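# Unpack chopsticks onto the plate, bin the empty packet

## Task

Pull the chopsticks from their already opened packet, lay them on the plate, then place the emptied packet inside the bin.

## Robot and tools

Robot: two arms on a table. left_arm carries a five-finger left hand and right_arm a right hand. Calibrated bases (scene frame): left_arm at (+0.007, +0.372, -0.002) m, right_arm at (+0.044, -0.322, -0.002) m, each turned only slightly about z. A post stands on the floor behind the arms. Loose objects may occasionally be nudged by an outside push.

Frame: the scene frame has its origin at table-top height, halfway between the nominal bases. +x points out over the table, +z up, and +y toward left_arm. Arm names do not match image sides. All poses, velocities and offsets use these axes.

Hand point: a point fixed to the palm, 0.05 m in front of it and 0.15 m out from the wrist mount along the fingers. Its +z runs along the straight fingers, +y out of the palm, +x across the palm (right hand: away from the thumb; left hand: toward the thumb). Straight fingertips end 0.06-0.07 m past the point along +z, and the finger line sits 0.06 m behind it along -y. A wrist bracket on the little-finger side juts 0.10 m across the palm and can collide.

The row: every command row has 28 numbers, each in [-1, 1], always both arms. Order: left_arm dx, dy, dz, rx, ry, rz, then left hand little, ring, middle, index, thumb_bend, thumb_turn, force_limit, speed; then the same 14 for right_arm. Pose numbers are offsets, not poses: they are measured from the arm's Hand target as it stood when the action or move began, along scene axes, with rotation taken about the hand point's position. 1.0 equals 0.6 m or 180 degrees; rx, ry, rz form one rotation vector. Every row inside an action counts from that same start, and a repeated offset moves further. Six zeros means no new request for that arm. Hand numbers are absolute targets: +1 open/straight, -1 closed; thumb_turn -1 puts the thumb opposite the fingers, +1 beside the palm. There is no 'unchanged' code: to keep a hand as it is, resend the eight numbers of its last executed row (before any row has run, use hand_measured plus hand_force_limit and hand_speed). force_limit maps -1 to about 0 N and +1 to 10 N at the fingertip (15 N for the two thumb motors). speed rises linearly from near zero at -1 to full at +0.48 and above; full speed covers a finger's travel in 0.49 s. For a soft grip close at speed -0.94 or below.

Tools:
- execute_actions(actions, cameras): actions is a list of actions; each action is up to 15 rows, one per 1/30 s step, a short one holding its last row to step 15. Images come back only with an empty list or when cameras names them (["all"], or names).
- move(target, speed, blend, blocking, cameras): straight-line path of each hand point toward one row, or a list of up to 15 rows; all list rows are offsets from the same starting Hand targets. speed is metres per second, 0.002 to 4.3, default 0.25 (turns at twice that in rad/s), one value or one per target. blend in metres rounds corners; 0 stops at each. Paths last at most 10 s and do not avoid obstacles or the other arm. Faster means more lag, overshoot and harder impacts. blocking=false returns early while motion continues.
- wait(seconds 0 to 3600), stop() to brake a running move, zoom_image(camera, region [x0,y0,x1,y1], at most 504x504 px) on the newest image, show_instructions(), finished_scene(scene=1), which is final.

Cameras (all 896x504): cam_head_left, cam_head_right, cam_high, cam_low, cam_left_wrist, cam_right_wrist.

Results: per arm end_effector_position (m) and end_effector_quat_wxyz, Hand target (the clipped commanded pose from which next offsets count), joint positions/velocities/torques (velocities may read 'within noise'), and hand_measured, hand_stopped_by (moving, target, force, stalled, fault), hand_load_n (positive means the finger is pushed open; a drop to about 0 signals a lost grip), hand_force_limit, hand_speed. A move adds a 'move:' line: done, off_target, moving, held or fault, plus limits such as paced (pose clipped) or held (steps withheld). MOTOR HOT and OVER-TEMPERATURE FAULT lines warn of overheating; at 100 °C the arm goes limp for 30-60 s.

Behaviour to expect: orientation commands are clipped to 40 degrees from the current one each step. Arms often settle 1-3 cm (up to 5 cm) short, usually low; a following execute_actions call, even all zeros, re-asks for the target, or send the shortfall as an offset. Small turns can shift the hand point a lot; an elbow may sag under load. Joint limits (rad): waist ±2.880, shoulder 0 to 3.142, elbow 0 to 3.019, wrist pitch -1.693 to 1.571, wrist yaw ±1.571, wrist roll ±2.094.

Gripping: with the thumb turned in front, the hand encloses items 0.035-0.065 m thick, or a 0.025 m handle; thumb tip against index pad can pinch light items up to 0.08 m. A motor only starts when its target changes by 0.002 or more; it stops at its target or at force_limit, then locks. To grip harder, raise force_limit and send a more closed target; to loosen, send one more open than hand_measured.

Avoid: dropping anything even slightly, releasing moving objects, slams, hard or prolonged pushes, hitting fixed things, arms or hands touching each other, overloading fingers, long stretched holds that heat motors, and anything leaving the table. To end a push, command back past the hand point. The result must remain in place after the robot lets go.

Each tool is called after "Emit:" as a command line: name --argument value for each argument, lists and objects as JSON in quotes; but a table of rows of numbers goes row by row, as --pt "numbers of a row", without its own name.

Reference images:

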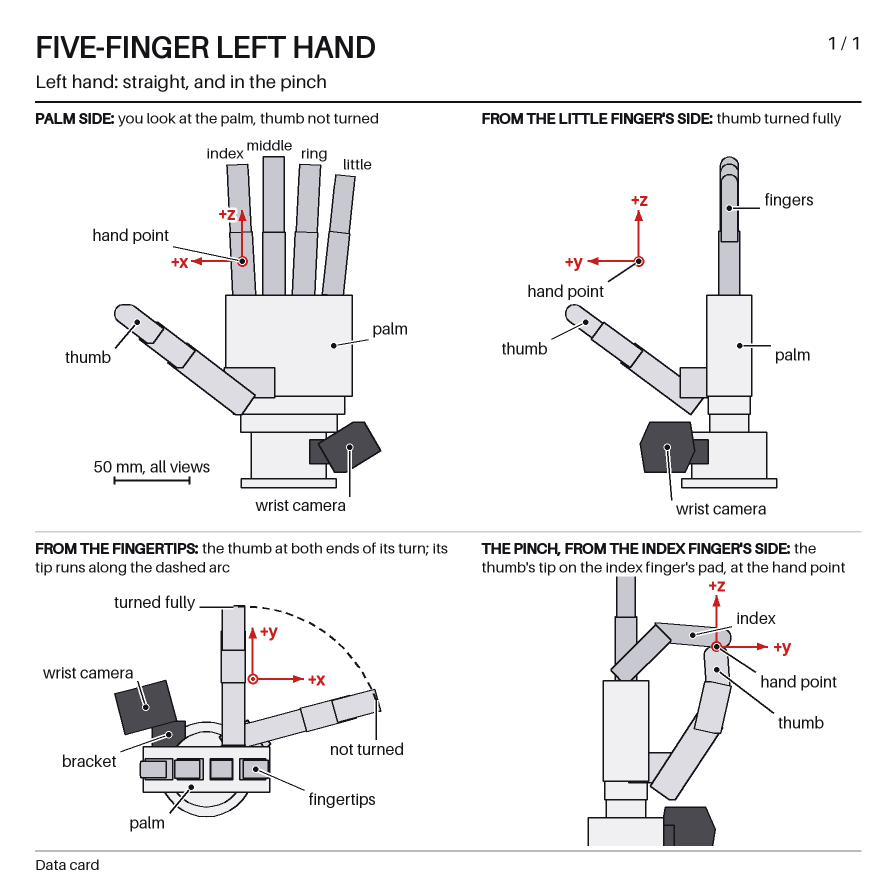

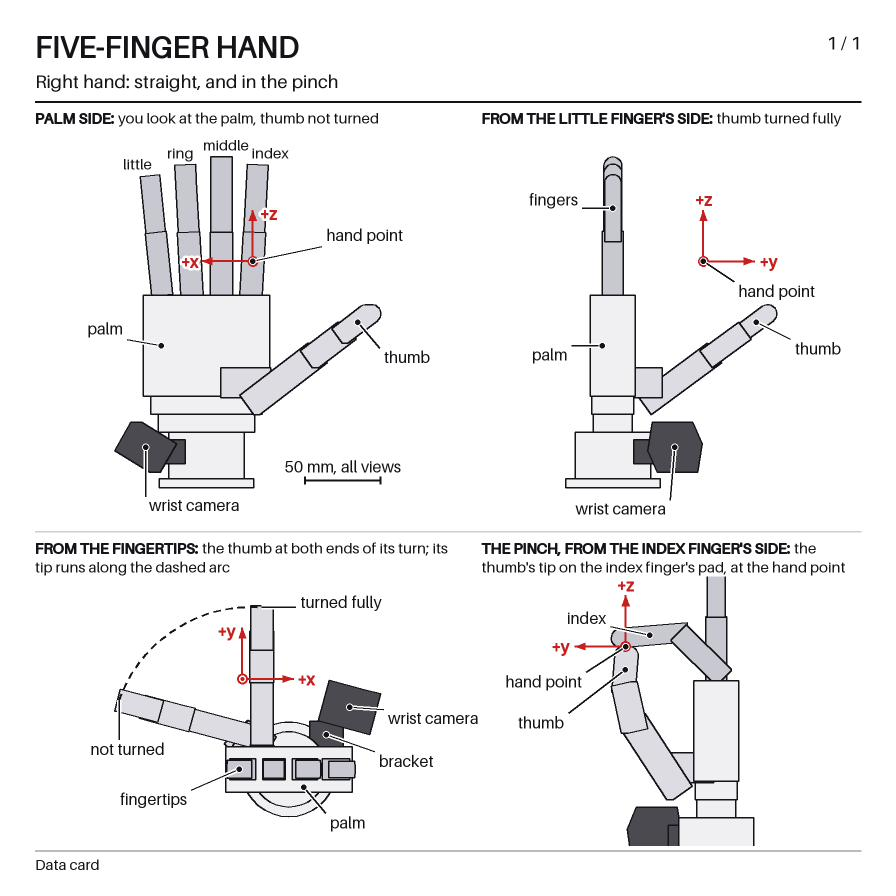

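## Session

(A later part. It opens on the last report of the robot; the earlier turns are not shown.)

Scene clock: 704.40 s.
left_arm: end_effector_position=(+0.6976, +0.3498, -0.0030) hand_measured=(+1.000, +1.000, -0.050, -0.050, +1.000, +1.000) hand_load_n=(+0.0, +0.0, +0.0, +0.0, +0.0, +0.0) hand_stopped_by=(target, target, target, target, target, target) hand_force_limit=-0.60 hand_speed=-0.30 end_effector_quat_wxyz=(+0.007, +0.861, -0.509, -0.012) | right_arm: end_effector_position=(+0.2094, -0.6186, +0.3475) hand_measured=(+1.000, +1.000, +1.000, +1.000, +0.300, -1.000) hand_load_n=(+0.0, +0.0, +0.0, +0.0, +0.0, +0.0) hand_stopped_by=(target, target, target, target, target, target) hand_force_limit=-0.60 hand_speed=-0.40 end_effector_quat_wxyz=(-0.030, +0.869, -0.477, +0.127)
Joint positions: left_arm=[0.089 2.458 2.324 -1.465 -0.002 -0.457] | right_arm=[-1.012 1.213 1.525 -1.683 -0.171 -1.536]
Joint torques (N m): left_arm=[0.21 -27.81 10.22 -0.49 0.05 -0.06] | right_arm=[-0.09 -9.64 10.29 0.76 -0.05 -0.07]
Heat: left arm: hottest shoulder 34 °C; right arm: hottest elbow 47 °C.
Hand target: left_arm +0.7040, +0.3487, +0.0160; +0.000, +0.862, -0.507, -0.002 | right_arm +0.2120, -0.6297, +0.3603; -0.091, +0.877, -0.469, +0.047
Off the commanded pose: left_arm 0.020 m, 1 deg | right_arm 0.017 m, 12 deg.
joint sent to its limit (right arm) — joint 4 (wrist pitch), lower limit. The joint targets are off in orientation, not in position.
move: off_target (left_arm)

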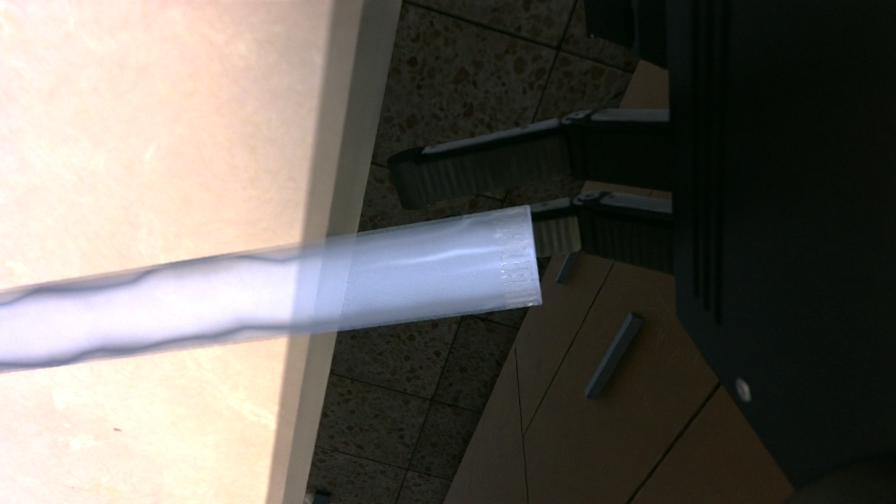

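Emit:
move --target '[0.006,0.0,0.012,0,0,0,1,1,-0.05,-0.05,1,1,-0.6,-0.3,0,0,0,0,0,0,1,1,1,1,0.3,-1,-0.6,-0.4]' --speed 0.04 --cameras '["cam_left_wrist"]'

Scene clock: 705.33 s.
left_arm: end_effector_position=(+0.6952, +0.3497, +0.0038) hand_measured=(+1.000, +1.000, -0.050, -0.050, +1.000, +1.000) hand_load_n=(-0.5, +0.0, +0.0, +0.5, +0.0, +0.0) hand_stopped_by=(target, target, target, target, target, target) hand_force_limit=-0.60 hand_speed=-0.30 end_effector_quat_wxyz=(+0.010, +0.861, -0.508, -0.017) | right_arm: end_effector_position=(+0.2094, -0.6186, +0.3475) hand_measured=(+1.000, +1.000, +1.000, +1.000, +0.300, -1.000) hand_load_n=(+0.0, +0.0, +0.0, +0.0, +0.0, +0.0) hand_stopped_by=(target, target, target, target, target, target) hand_force_limit=-0.60 hand_speed=-0.40 end_effector_quat_wxyz=(-0.030, +0.869, -0.477, +0.127)
Joint positions: left_arm=[0.089 2.458 2.341 -1.493 -0.002 -0.457] | right_arm=[-1.012 1.213 1.525 -1.683 -0.171 -1.536]
Joint torques (N m): left_arm=[0.15 -26.87 11.82 -0.57 0.05 -0.06] | right_arm=[-0.32 -10.29 10.33 0.76 -0.04 -0.07]
Heat: left arm: hottest shoulder 35 °C; right arm: hottest elbow 47 °C.
Hand target: left_arm +0.7077, +0.3487, +0.0232; -0.001, +0.862, -0.507, -0.002 | right_arm +0.2120, -0.6297, +0.3603; -0.091, +0.877, -0.469, +0.047
Off the commanded pose: left_arm 0.023 m, 2 deg | right_arm 0.017 m, 12 deg.
joint sent to its limit (right arm) — joint 4 (wrist pitch), lower limit. The joint targets are off in orientation, not in position.
move: off_target (left_arm)

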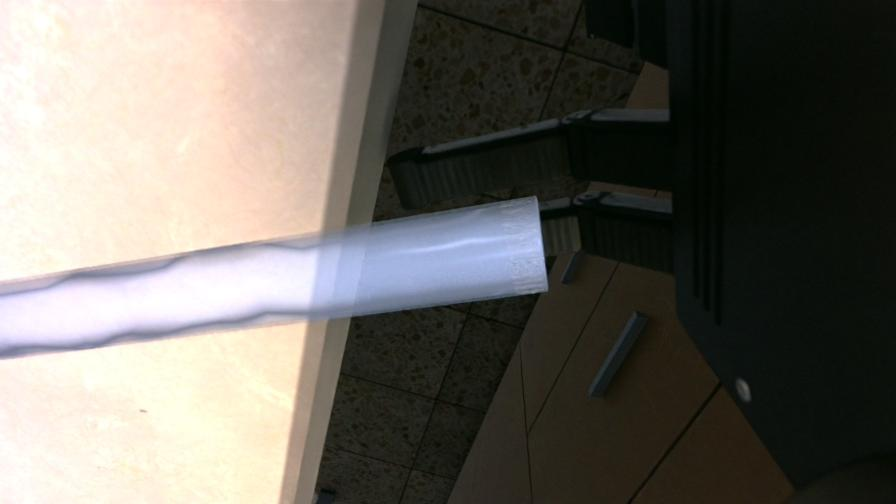

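Emit:
move --target '[0.005,0.0,0.002,0,0,0,1,1,-0.05,-0.05,1,1,-0.6,-0.3,0,0,0,0,0,0,1,1,1,1,0.3,-1,-0.6,-0.4]' --speed 0.04 --cameras '["cam_left_wrist"]'

Scene clock: 706.23 s.
left_arm: end_effector_position=(+0.7004, +0.3500, +0.0150) hand_measured=(+1.000, +1.000, -0.050, -0.050, +1.000, +1.000) hand_load_n=(+0.0, +0.0, +0.0, +0.0, +0.0, +0.0) hand_stopped_by=(target, target, target, target, target, target) hand_force_limit=-0.60 hand_speed=-0.30 end_effector_quat_wxyz=(+0.006, +0.861, -0.509, -0.011) | right_arm: end_effector_position=(+0.2094, -0.6186, +0.3475) hand_measured=(+1.000, +1.000, +1.000, +1.000, +0.300, -1.000) hand_load_n=(+0.0, +0.0, +0.0, +0.0, +0.0, +0.0) hand_stopped_by=(target, target, target, target, target, target) hand_force_limit=-0.60 hand_speed=-0.40 end_effector_quat_wxyz=(-0.030, +0.869, -0.477, +0.127)
Joint positions: left_arm=[0.089 2.458 2.372 -1.51 -0.002 -0.457] | right_arm=[-1.012 1.213 1.525 -1.683 -0.171 -1.536]
Joint torques (N m): left_arm=[0.15 -25.58 11.92 -0.53 0.06 -0.06] | right_arm=[-0.03 -8.94 10.4 0.75 0 -0.06]
Heat: left arm: hottest shoulder 35 °C; right arm: hottest elbow 47 °C.
Hand target: left_arm +0.7106, +0.3487, +0.0244; -0.001, +0.862, -0.507, -0.002 | right_arm +0.2120, -0.6297, +0.3603; -0.091, +0.877, -0.469, +0.047
Off the commanded pose: left_arm 0.014 m, 1 deg | right_arm 0.017 m, 12 deg.
joint sent to its limit (right arm) — joint 4 (wrist pitch), lower limit. The joint targets are off in orientation, not in position.
move: off_target (left_arm)

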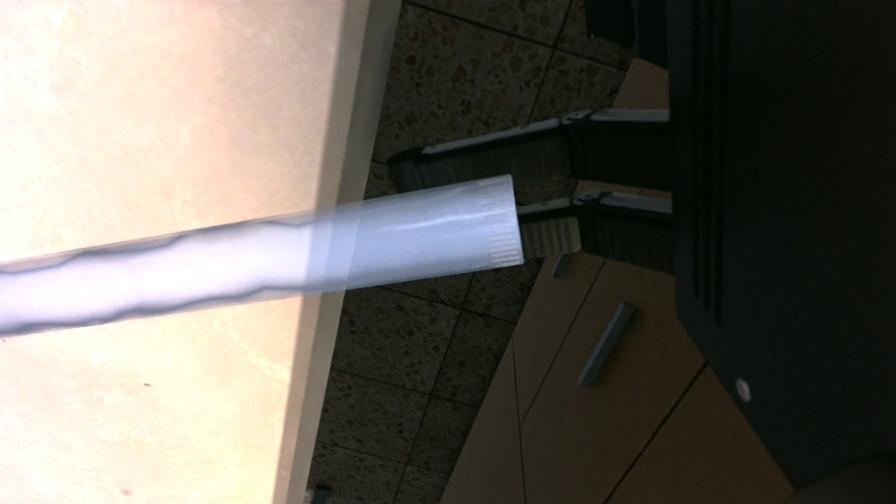

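Emit:
move --target '[0,0,0,0,0,0,1,1,-0.05,-0.05,1,-1,-0.6,-0.5,0,0,0,0,0,0,1,1,1,1,0.3,-1,-0.6,-0.4]' --speed 0.04 --cameras '["cam_left_wrist"]'

Scene clock: 708.70 s.
left_arm: end_effector_position=(+0.7003, +0.3500, +0.0150) hand_measured=(+1.000, +1.000, -0.050, -0.050, +1.000, -1.000) hand_load_n=(+0.0, +0.0, +0.0, +0.5, +0.0, +0.0) hand_stopped_by=(target, target, target, target, target, target) hand_force_limit=-0.60 hand_speed=-0.50 end_effector_quat_wxyz=(+0.006, +0.861, -0.509, -0.011) | right_arm: end_effector_position=(+0.2094, -0.6186, +0.3475) hand_measured=(+1.000, +1.000, +1.000, +1.000, +0.300, -1.000) hand_load_n=(+0.0, +0.0, +0.0, +0.0, +0.0, +0.0) hand_stopped_by=(target, target, target, target, target, target) hand_force_limit=-0.60 hand_speed=-0.40 end_effector_quat_wxyz=(-0.030, +0.869, -0.477, +0.127)
Joint positions: left_arm=[0.089 2.458 2.372 -1.51 -0.002 -0.457] | right_arm=[-1.012 1.213 1.525 -1.683 -0.171 -1.536]
Joint torques (N m): left_arm=[0.09 -25.64 11.9 -0.5 0.04 -0.07] | right_arm=[-0.32 -9.29 10.33 1.09 -0.09 -0.03]
Heat: left arm: hottest shoulder 35 °C; right arm: hottest elbow 47 °C.
Hand target: left_arm +0.7106, +0.3487, +0.0244; +0.000, +0.862, -0.507, -0.002 | right_arm +0.2120, -0.6297, +0.3603; -0.091, +0.877, -0.469, +0.047
Off the commanded pose: left_arm 0.014 m, 1 deg | right_arm 0.017 m, 12 deg.
joint sent to its limit (right arm) — joint 4 (wrist pitch), lower limit. The joint targets are off in orientation, not in position.
move: done

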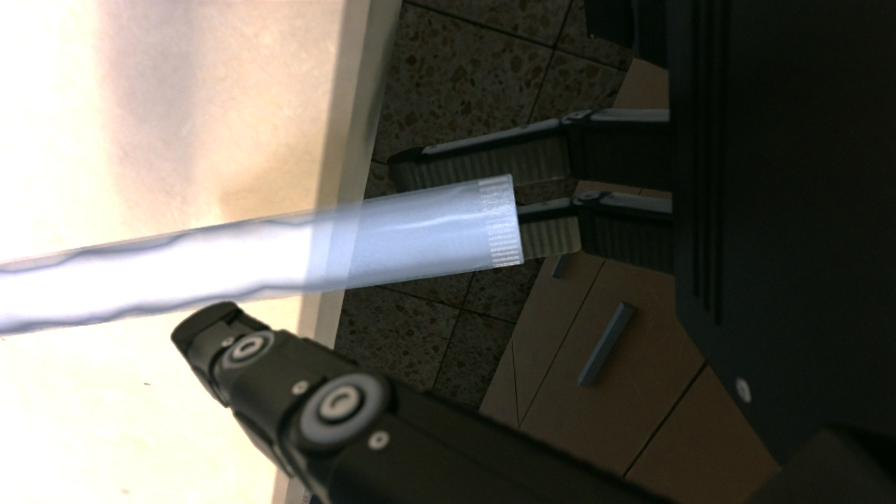

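Emit:
move --target '[0,0,0,0,0,0,1,1,-0.05,-0.05,0.05,-1,-0.4,-0.6,0,0,0,0,0,0,1,1,1,1,0.3,-1,-0.6,-0.4]' --speed 0.04 --cameras '["cam_left_wrist"]'

Scene clock: 710.80 s.
left_arm: end_effector_position=(+0.7003, +0.3500, +0.0150) hand_measured=(+1.000, +1.000, -0.050, -0.050, +0.050, -1.000) hand_load_n=(+0.0, +0.0, +0.0, +0.0, +0.0, +0.0) hand_stopped_by=(target, target, target, target, target, target) hand_force_limit=-0.40 hand_speed=-0.60 end_effector_quat_wxyz=(+0.006, +0.861, -0.509, -0.011) | right_arm: end_effector_position=(+0.2094, -0.6186, +0.3475) hand_measured=(+1.000, +1.000, +1.000, +1.000, +0.300, -1.000) hand_load_n=(+0.0, +0.0, +0.5, +0.0, +0.0, +0.0) hand_stopped_by=(target, target, target, target, target, target) hand_force_limit=-0.60 hand_speed=-0.40 end_effector_quat_wxyz=(-0.030, +0.869, -0.477, +0.127)
Joint positions: left_arm=[0.089 2.458 2.372 -1.51 -0.002 -0.457] | right_arm=[-1.012 1.213 1.525 -1.683 -0.171 -1.536]
Joint torques (N m): left_arm=[0.15 -25.58 11.9 -0.5 0.04 -0.06] | right_arm=[-0.26 -8.59 10.41 0.94 -0.03 -0.03]
Heat: left arm: hottest shoulder 35 °C; right arm: hottest elbow 47 °C.
Hand target: left_arm +0.7106, +0.3487, +0.0244; +0.000, +0.862, -0.507, -0.002 | right_arm +0.2120, -0.6297, +0.3603; -0.091, +0.877, -0.469, +0.047
Off the commanded pose: left_arm 0.014 m, 1 deg | right_arm 0.017 m, 12 deg.
joint sent to its limit (right arm) — joint 4 (wrist pitch), lower limit. The joint targets are off in orientation, not in position.
move: done

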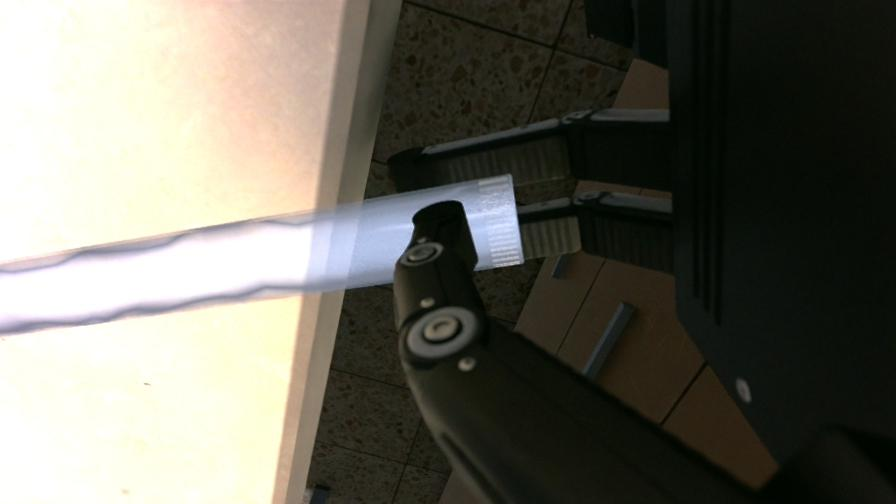

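Emit:
move --target '[0,0,0,0,0,0,1,1,-0.35,-0.35,0.05,-1,-0.6,-0.9,0,0,0,0,0,0,1,1,1,1,0.3,-1,-0.6,-0.4]' --speed 0.04 --cameras '["cam_left_wrist"]'

Scene clock: 715.37 s.
left_arm: end_effector_position=(+0.7003, +0.3500, +0.0150) hand_measured=(+1.000, +1.000, -0.206, -0.206, +0.050, -1.000) hand_load_n=(+0.0, +0.0, +4.0, +2.0, +0.0, +0.0) hand_stopped_by=(target, target, force, force, target, target) hand_force_limit=-0.60 hand_speed=-0.90 end_effector_quat_wxyz=(+0.006, +0.861, -0.509, -0.011) | right_arm: end_effector_position=(+0.2094, -0.6186, +0.3475) hand_measured=(+1.000, +1.000, +1.000, +1.000, +0.300, -1.000) hand_load_n=(+0.0, +0.0, +0.0, +0.0, +0.0, +0.0) hand_stopped_by=(target, target, target, target, target, target) hand_force_limit=-0.60 hand_speed=-0.40 end_effector_quat_wxyz=(-0.030, +0.869, -0.477, +0.127)
Joint positions: left_arm=[0.089 2.458 2.372 -1.51 -0.002 -0.457] | right_arm=[-1.012 1.213 1.525 -1.683 -0.171 -1.536]
Joint torques (N m): left_arm=[0.21 -25.64 11.92 -0.49 0.04 -0.07] | right_arm=[-0.32 -9.11 10.32 0.95 0 -0.05]
Heat: left arm: hottest shoulder 35 °C; right arm: hottest elbow 47 °C.
Hand target: left_arm +0.7106, +0.3487, +0.0244; +0.000, +0.862, -0.507, -0.002 | right_arm +0.2120, -0.6297, +0.3603; -0.091, +0.877, -0.469, +0.047
Off the commanded pose: left_arm 0.014 m, 1 deg | right_arm 0.017 m, 12 deg.
joint sent to its limit (right arm) — joint 4 (wrist pitch), lower limit. The joint targets are off in orientation, not in position.
move: done

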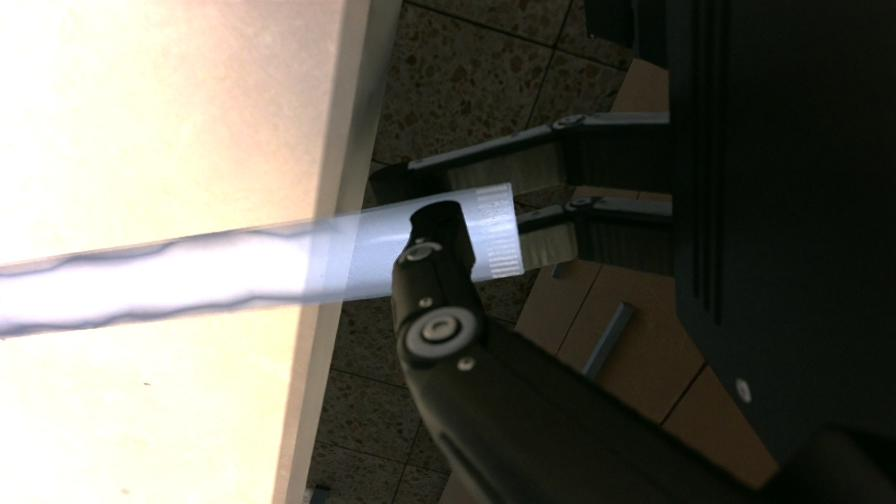

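Emit:
move --target '[0,0,0,0,0,0,1,1,-0.37,-0.4,0.05,-1,0.0,-0.94,0,0,0,0,0,0,1,1,1,1,0.3,-1,-0.6,-0.4]' --speed 0.04 --cameras '["cam_left_wrist"]'

Scene clock: 716.03 s.
left_arm: end_effector_position=(+0.7003, +0.3500, +0.0150) hand_measured=(+1.000, +1.000, -0.214, -0.228, +0.050, -1.000) hand_load_n=(+0.0, +0.0, +5.5, +5.5, +0.0, +0.0) hand_stopped_by=(target, target, force, force, target, target) hand_force_limit=0.00 hand_speed=-0.94 end_effector_quat_wxyz=(+0.006, +0.861, -0.509, -0.011) | right_arm: end_effector_position=(+0.2094, -0.6186, +0.3475) hand_measured=(+1.000, +1.000, +1.000, +1.000, +0.300, -1.000) hand_load_n=(+0.0, +0.0, +0.0, +0.0, +0.0, +0.0) hand_stopped_by=(target, target, target, target, target, target) hand_force_limit=-0.60 hand_speed=-0.40 end_effector_quat_wxyz=(-0.030, +0.869, -0.477, +0.127)
Joint positions: left_arm=[0.089 2.458 2.372 -1.51 -0.002 -0.457] | right_arm=[-1.012 1.213 1.525 -1.683 -0.171 -1.536]
Joint torques (N m): left_arm=[0.21 -25.52 11.9 -0.51 0.05 -0.06] | right_arm=[-0.38 -8.82 10.43 0.84 -0.04 -0.09]
Heat: left arm: hottest shoulder 35 °C; right arm: hottest elbow 47 °C.
Hand target: left_arm +0.7106, +0.3487, +0.0244; +0.000, +0.862, -0.507, -0.002 | right_arm +0.2120, -0.6297, +0.3603; -0.091, +0.877, -0.469, +0.047
Off the commanded pose: left_arm 0.014 m, 1 deg | right_arm 0.017 m, 12 deg.
joint sent to its limit (right arm) — joint 4 (wrist pitch), lower limit. The joint targets are off in orientation, not in position.
move: done

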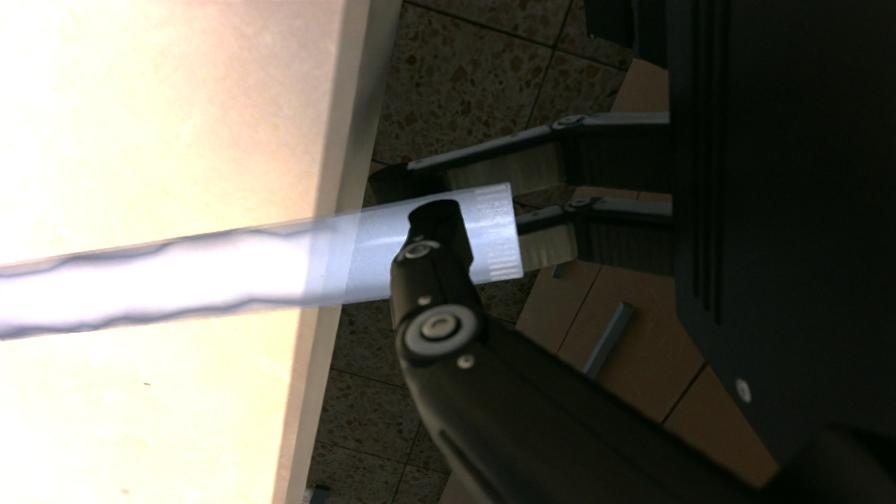

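Emit:
move --pt "0.0 0 0.1 0 0 0 1 1 -0.37 -0.4 0.05 -1 0.0 -0.94 0 0 0 0 0 0 1 1 1 1 0.3 -1 -0.6 -0.4" --pt "-0.06 0 0.25 0 0 0 1 1 -0.37 -0.4 0.05 -1 0.0 -0.94 0 0 0 0 0 0 1 1 1 1 0.3 -1 -0.6 -0.4" --speed 0.06 --blend 0.02 --cameras '["cam_left_wrist","cam_high","cam_head_left"]'

Scene clock: 719.70 s.
left_arm: end_effector_position=(+0.6802, +0.3487, +0.1732) hand_measured=(+1.000, +1.000, -0.214, -0.228, +0.050, -1.000) hand_load_n=(+0.0, +0.0, +6.0, +5.5, +0.0, +0.0) hand_stopped_by=(target, target, force, force, target, target) hand_force_limit=0.00 hand_speed=-0.94 end_effector_quat_wxyz=(-0.021, +0.860, -0.508, +0.032) | right_arm: end_effector_position=(+0.2094, -0.6186, +0.3475) hand_measured=(+1.000, +1.000, +1.000, +1.000, +0.300, -1.000) hand_load_n=(+0.0, +0.0, +0.0, +0.0, +0.0, +0.0) hand_stopped_by=(target, target, target, target, target, target) hand_force_limit=-0.60 hand_speed=-0.40 end_effector_quat_wxyz=(-0.030, +0.869, -0.477, +0.127)
Joint positions: left_arm=[0.089 2.262 2.437 -1.67 0 -0.457] | right_arm=[-1.012 1.213 1.525 -1.683 -0.171 -1.536]
Joint torques (N m): left_arm=[0.38 -25.35 7.69 -0.29 0.17 -0.09] | right_arm=[-0.26 -9.11 10.4 0.77 -0.08 -0.04]
Heat: left arm: hottest shoulder 35 °C; right arm: hottest elbow 47 °C.
Hand target: left_arm +0.6747, +0.3487, +0.1744; -0.001, +0.862, -0.507, -0.002 | right_arm +0.2120, -0.6297, +0.3603; -0.091, +0.877, -0.469, +0.047
Off the commanded pose: left_arm 0.006 m, 4 deg | right_arm 0.017 m, 12 deg.
joint sent to its limit (left arm) — joint 4 (wrist pitch), lower limit. The joint targets are off in orientation, not in position.
joint sent to its limit (right arm) — joint 4 (wrist pitch), lower limit. The joint targets are off in orientation, not in position.
move: off_target (left_arm)
Images, in order (width x height): cam_head_left 896x504, cam_high 896x504, cam_left_wrist 896x504.

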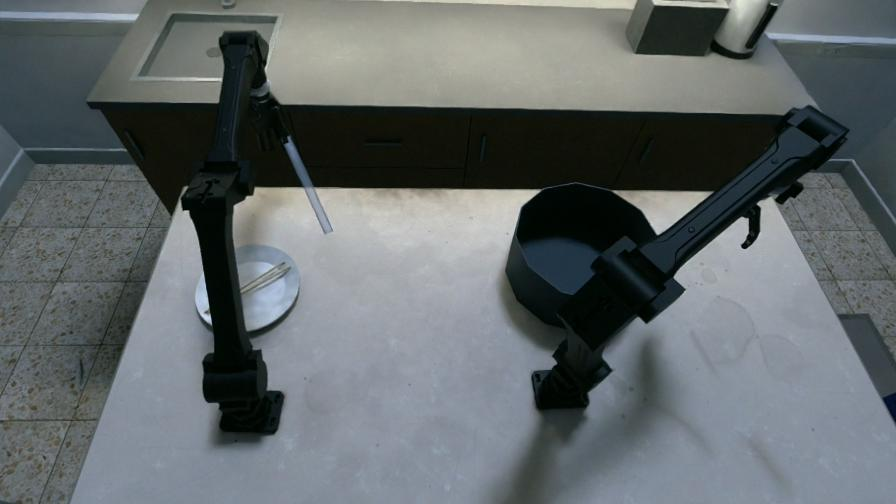

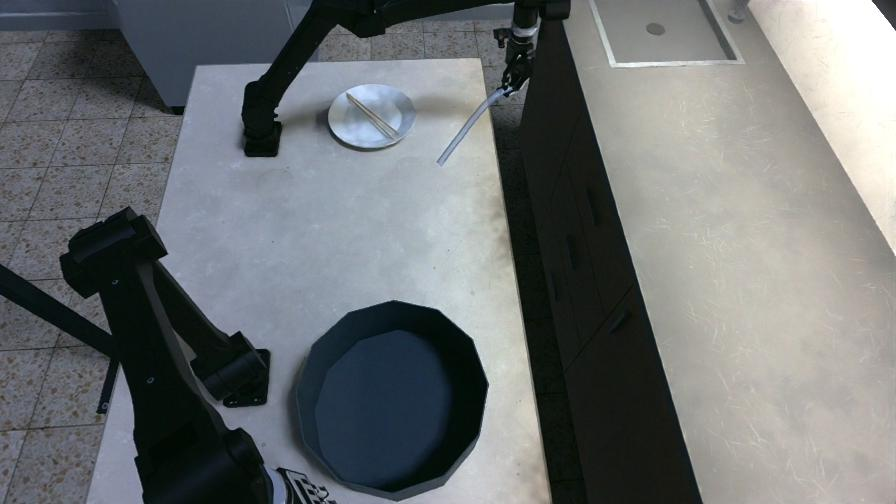

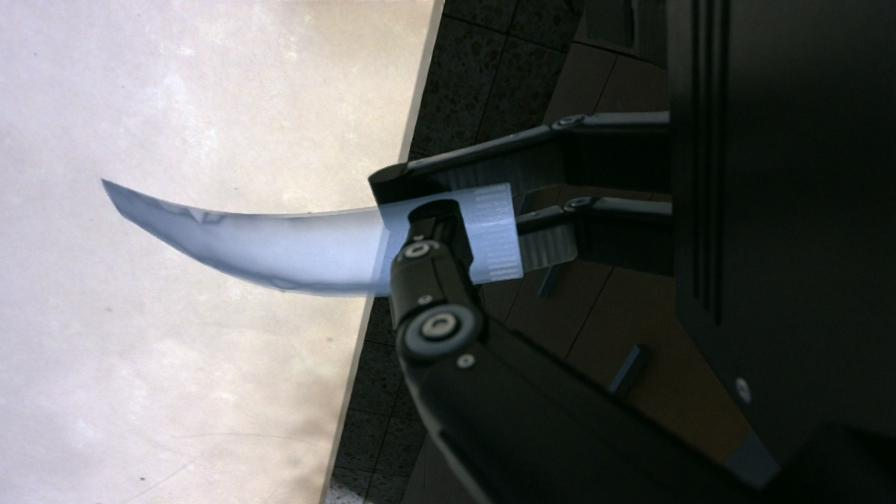

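Emit:
move --pt "-0.1 -0.08 0.25 0 0 0 1 1 -0.37 -0.4 0.05 -1 0.0 -0.94 0 0 0 0 0 0 1 1 1 1 0.3 -1 -0.6 -0.4" --pt "-0.208 -0.165 0.343 0.073 -0.504 -0.181 1 1 -0.37 -0.4 0.05 -1 0.0 -0.94 0 0 0 0 0 0 1 1 1 1 0.3 -1 -0.6 -0.4" --speed 0.2 --blend 0.03 --cameras '["cam_left_wrist","cam_high","cam_head_left"]'

Scene clock: 728.60 s.
left_arm: end_effector_position=(+0.5531, +0.2506, +0.3778) hand_measured=(+1.000, +1.000, -0.214, -0.228, +0.050, -1.000) hand_load_n=(+0.0, +0.0, +6.0, +5.5, +0.0, +0.0) hand_stopped_by=(target, target, force, force, target, target) hand_force_limit=0.00 hand_speed=-0.94 end_effector_quat_wxyz=(+0.436, -0.453, +0.553, -0.547) | right_arm: end_effector_position=(+0.2094, -0.6186, +0.3475) hand_measured=(+1.000, +1.000, +1.000, +1.000, +0.300, -1.000) hand_load_n=(+0.0, +0.0, +0.0, +0.5, +0.0, +0.0) hand_stopped_by=(target, target, target, target, target, target) hand_force_limit=-0.60 hand_speed=-0.40 end_effector_quat_wxyz=(-0.030, +0.869, -0.477, +0.127)
Joint positions: left_arm=[-0.093 1.113 0.969 0.123 0.076 -0.011] | right_arm=[-1.012 1.213 1.525 -1.683 -0.171 -1.536]
Joint torques (N m): left_arm=[0.15 -8.53 9.03 3.12 0.19 0.1] | right_arm=[0.09 -8.88 10.06 0.83 0.05 -0.08]
Heat: left arm: hottest shoulder 35 °C; right arm: hottest elbow 48 °C.
Hand target: left_arm +0.5498, +0.2497, +0.3801; +0.443, -0.443, +0.551, -0.551 | right_arm +0.2120, -0.6297, +0.3603; -0.091, +0.877, -0.469, +0.047
Off the commanded pose: left_arm 0.004 m, 1 deg | right_arm 0.017 m, 12 deg.
joint sent to its limit (right arm) — joint 4 (wrist pitch), lower limit. The joint targets are off in orientation, not in position.
move: done
Images, in order (width x height): cam_head_left 896x504, cam_high 896x504, cam_left_wrist 896x504.

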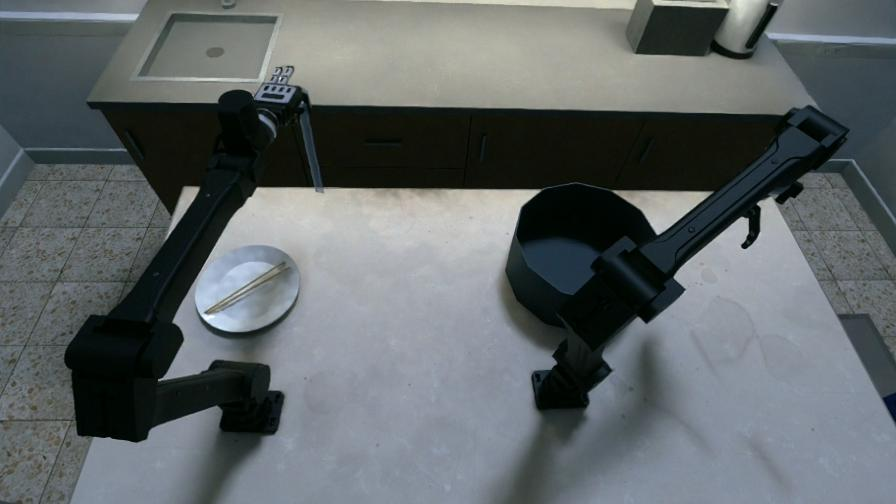

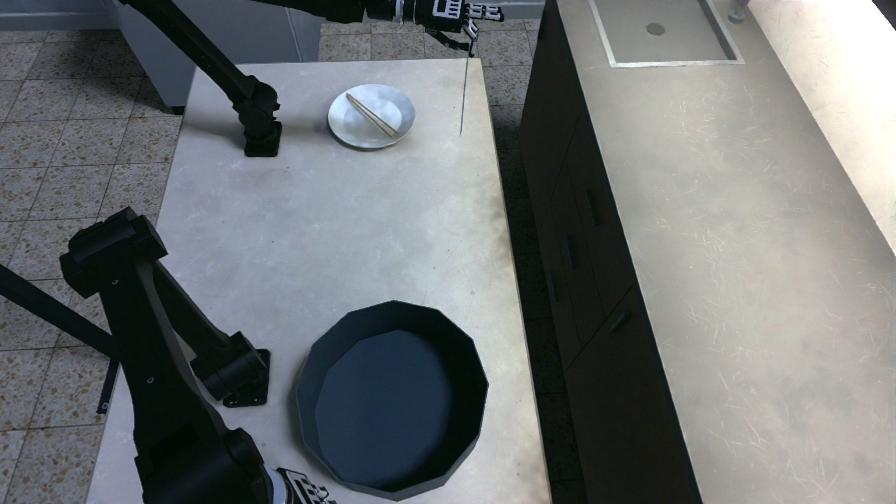

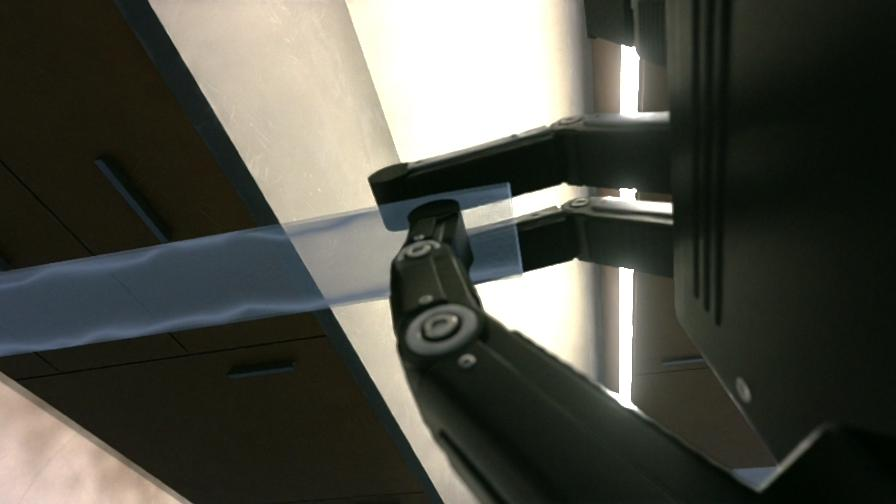

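Emit:
move --pt "-0.083 -0.5 0.083 0 0 -0.156 1 1 -0.37 -0.4 0.05 -1 0.0 -0.94 0 0 0 0 0 0 1 1 1 1 0.3 -1 -0.6 -0.4" --pt "-0.38 -0.91 0.083 0 0 -0.291 1 1 -0.37 -0.4 0.05 -1 0.0 -0.94 0 0 0 0 0 0 1 1 1 1 0.3 -1 -0.6 -0.4" --speed 0.2 --blend 0.05 --cameras '["cam_left_wrist","cam_high","cam_head_left"]'

Scene clock: 733.23 s.
left_arm: end_effector_position=(+0.3153, -0.2857, +0.4172) hand_measured=(+1.000, +1.000, -0.214, -0.228, +0.050, -1.000) hand_load_n=(+0.0, +0.0, +6.0, +5.5, +0.0, +0.0) hand_stopped_by=(target, target, force, force, target, target) hand_force_limit=0.00 hand_speed=-0.94 end_effector_quat_wxyz=(+0.150, -0.160, +0.693, -0.687) | right_arm: end_effector_position=(+0.2094, -0.6186, +0.3475) hand_measured=(+1.000, +1.000, +1.000, +1.000, +0.300, -1.000) hand_load_n=(+0.0, +0.0, +0.0, +0.0, +0.0, +0.0) hand_stopped_by=(target, target, target, target, target, target) hand_force_limit=-0.60 hand_speed=-0.40 end_effector_quat_wxyz=(-0.030, +0.869, -0.477, +0.127)
Joint positions: left_arm=[-1.031 1.541 1.466 0.064 0.056 -0.011] | right_arm=[-1.012 1.213 1.525 -1.683 -0.171 -1.536]
Joint torques (N m): left_arm=[0.38 -13.16 14.01 1.54 0.14 0.1] | right_arm=[-0.03 -9.58 10.21 0.73 -0.04 -0.1]
Heat: left arm: hottest elbow 36 °C; right arm: hottest elbow 48 °C.
Hand target: left_arm +0.3220, -0.2963, +0.4300; +0.154, -0.154, +0.690, -0.690 | right_arm +0.2120, -0.6297, +0.3603; -0.091, +0.877, -0.469, +0.047
Off the commanded pose: left_arm 0.018 m, 1 deg | right_arm 0.017 m, 12 deg.
joint sent to its limit (right arm) — joint 4 (wrist pitch), lower limit. The joint targets are off in orientation, not in position.
move: off_target (left_arm)
Images, in order (width x height): cam_head_left 896x504, cam_high 896x504, cam_left_wrist 896x504.

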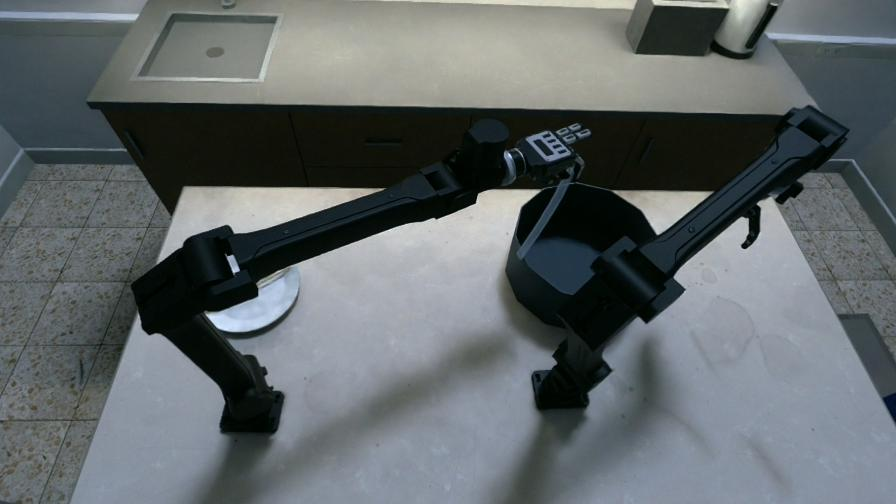

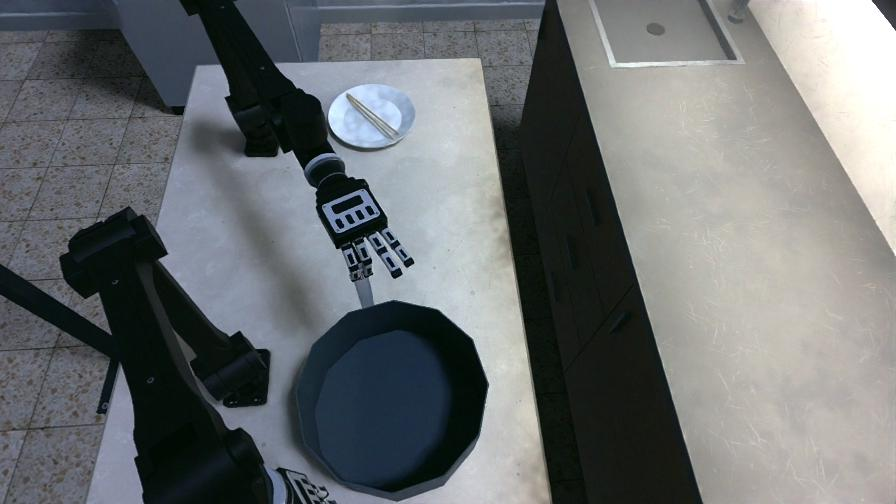

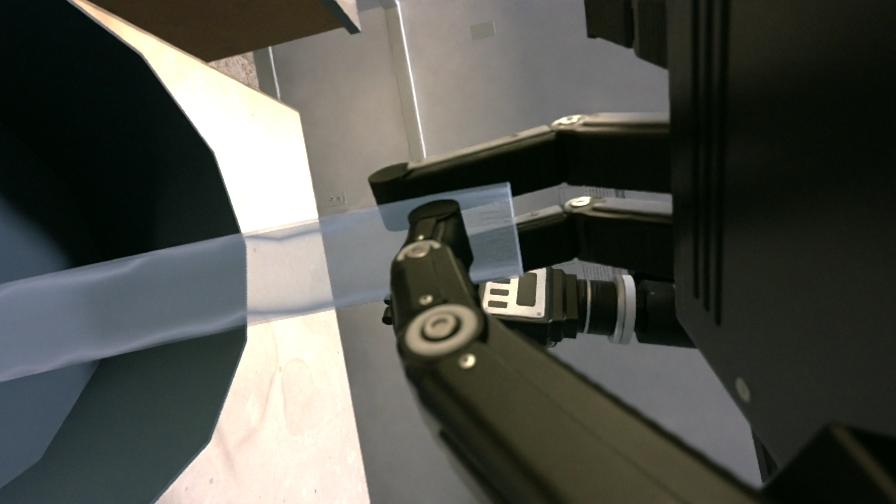

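Emit:
zoom_image --camera "cam_head_left" --region '[470, 110, 690, 340]'

Emit:
zoom_image --camera "cam_high" --region '[300, 220, 450, 350]'

Scaled by 2.191 from the camera's image (finer frame: 1280x720).

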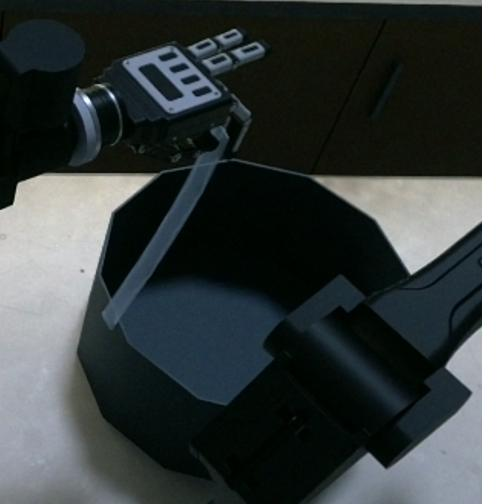

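Scaled by 3.360 from the camera's image (finer frame: 1280x720).

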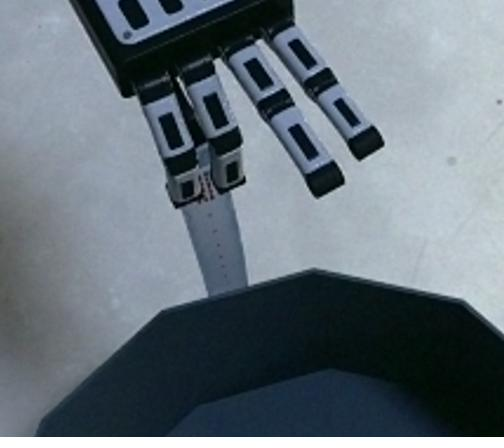

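Emit:
move --pt "0 0 0.05 0 0 0 1 1 -0.37 -0.4 0.05 -1 0.0 -0.94 0 0 0 0 0 0 1 1 1 1 0.3 -1 -0.6 -0.4" --pt "0.05 -0.13 0.06 0 0 0 1 1 -0.37 -0.4 0.05 -1 0.0 -0.94 0 0 0 0 0 0 1 1 1 1 0.3 -1 -0.6 -0.4" --speed 0.08 --cameras '["cam_head_left","cam_high","cam_left_wrist"]'

Scene clock: 737.87 s.
left_arm: end_effector_position=(+0.3512, -0.3617, +0.4593) hand_measured=(+1.000, +1.000, -0.214, -0.228, +0.050, -1.000) hand_load_n=(+0.0, -0.5, +6.0, +5.5, +0.0, +0.0) hand_stopped_by=(target, target, force, force, target, target) hand_force_limit=0.00 hand_speed=-0.94 end_effector_quat_wxyz=(+0.152, -0.161, +0.691, -0.688) | right_arm: end_effector_position=(+0.2094, -0.6186, +0.3475) hand_measured=(+1.000, +1.000, +1.000, +1.000, +0.300, -1.000) hand_load_n=(+0.0, +0.0, +0.0, +0.0, +0.0, +0.0) hand_stopped_by=(target, target, target, target, target, target) hand_force_limit=-0.60 hand_speed=-0.40 end_effector_quat_wxyz=(-0.030, +0.869, -0.477, +0.127)
Joint positions: left_arm=[-1.04 1.768 1.858 -0.097 0.043 -0.011] | right_arm=[-1.012 1.213 1.525 -1.683 -0.171 -1.536]
Joint torques (N m): left_arm=[-0.15 -16.67 14.09 1.44 -0.01 0.1] | right_arm=[-0.03 -9.17 10.26 0.77 0 -0.07]
Heat: left arm: hottest elbow 37 °C; right arm: hottest elbow 48 °C.
Hand target: left_arm +0.3521, -0.3743, +0.4658; +0.154, -0.155, +0.690, -0.690 | right_arm +0.2120, -0.6297, +0.3603; -0.091, +0.877, -0.469, +0.047
Off the commanded pose: left_arm 0.014 m, 1 deg | right_arm 0.017 m, 12 deg.
joint sent to its limit (right arm) — joint 4 (wrist pitch), lower limit. The joint targets are off in orientation, not in position.
move: off_target (left_arm)

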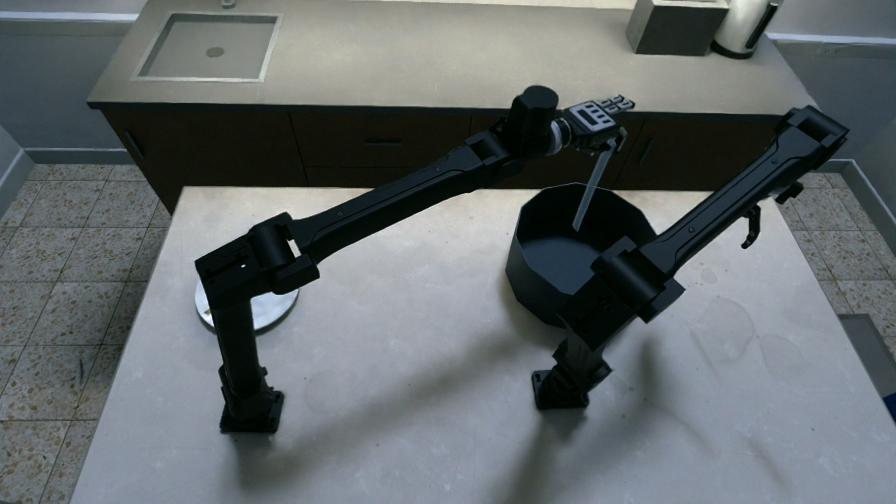

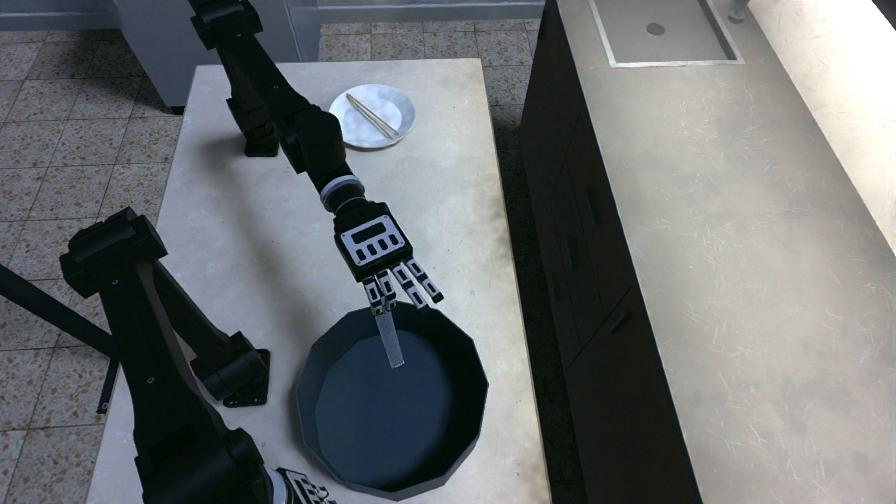

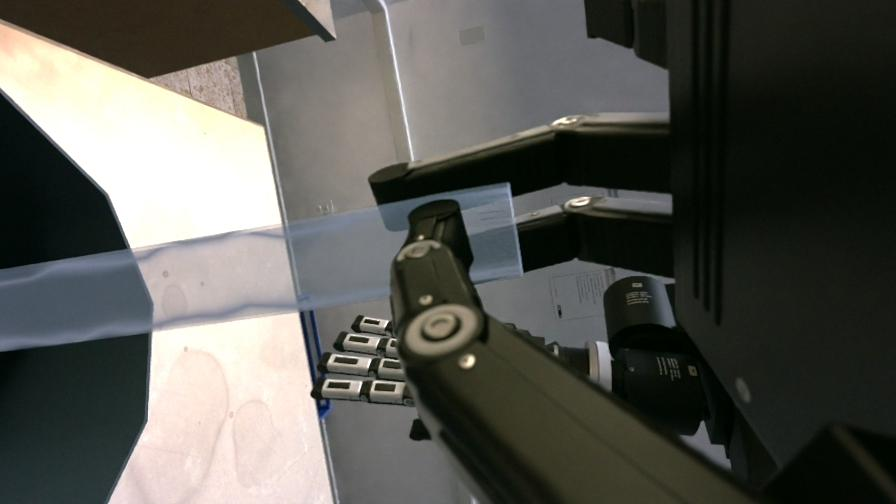

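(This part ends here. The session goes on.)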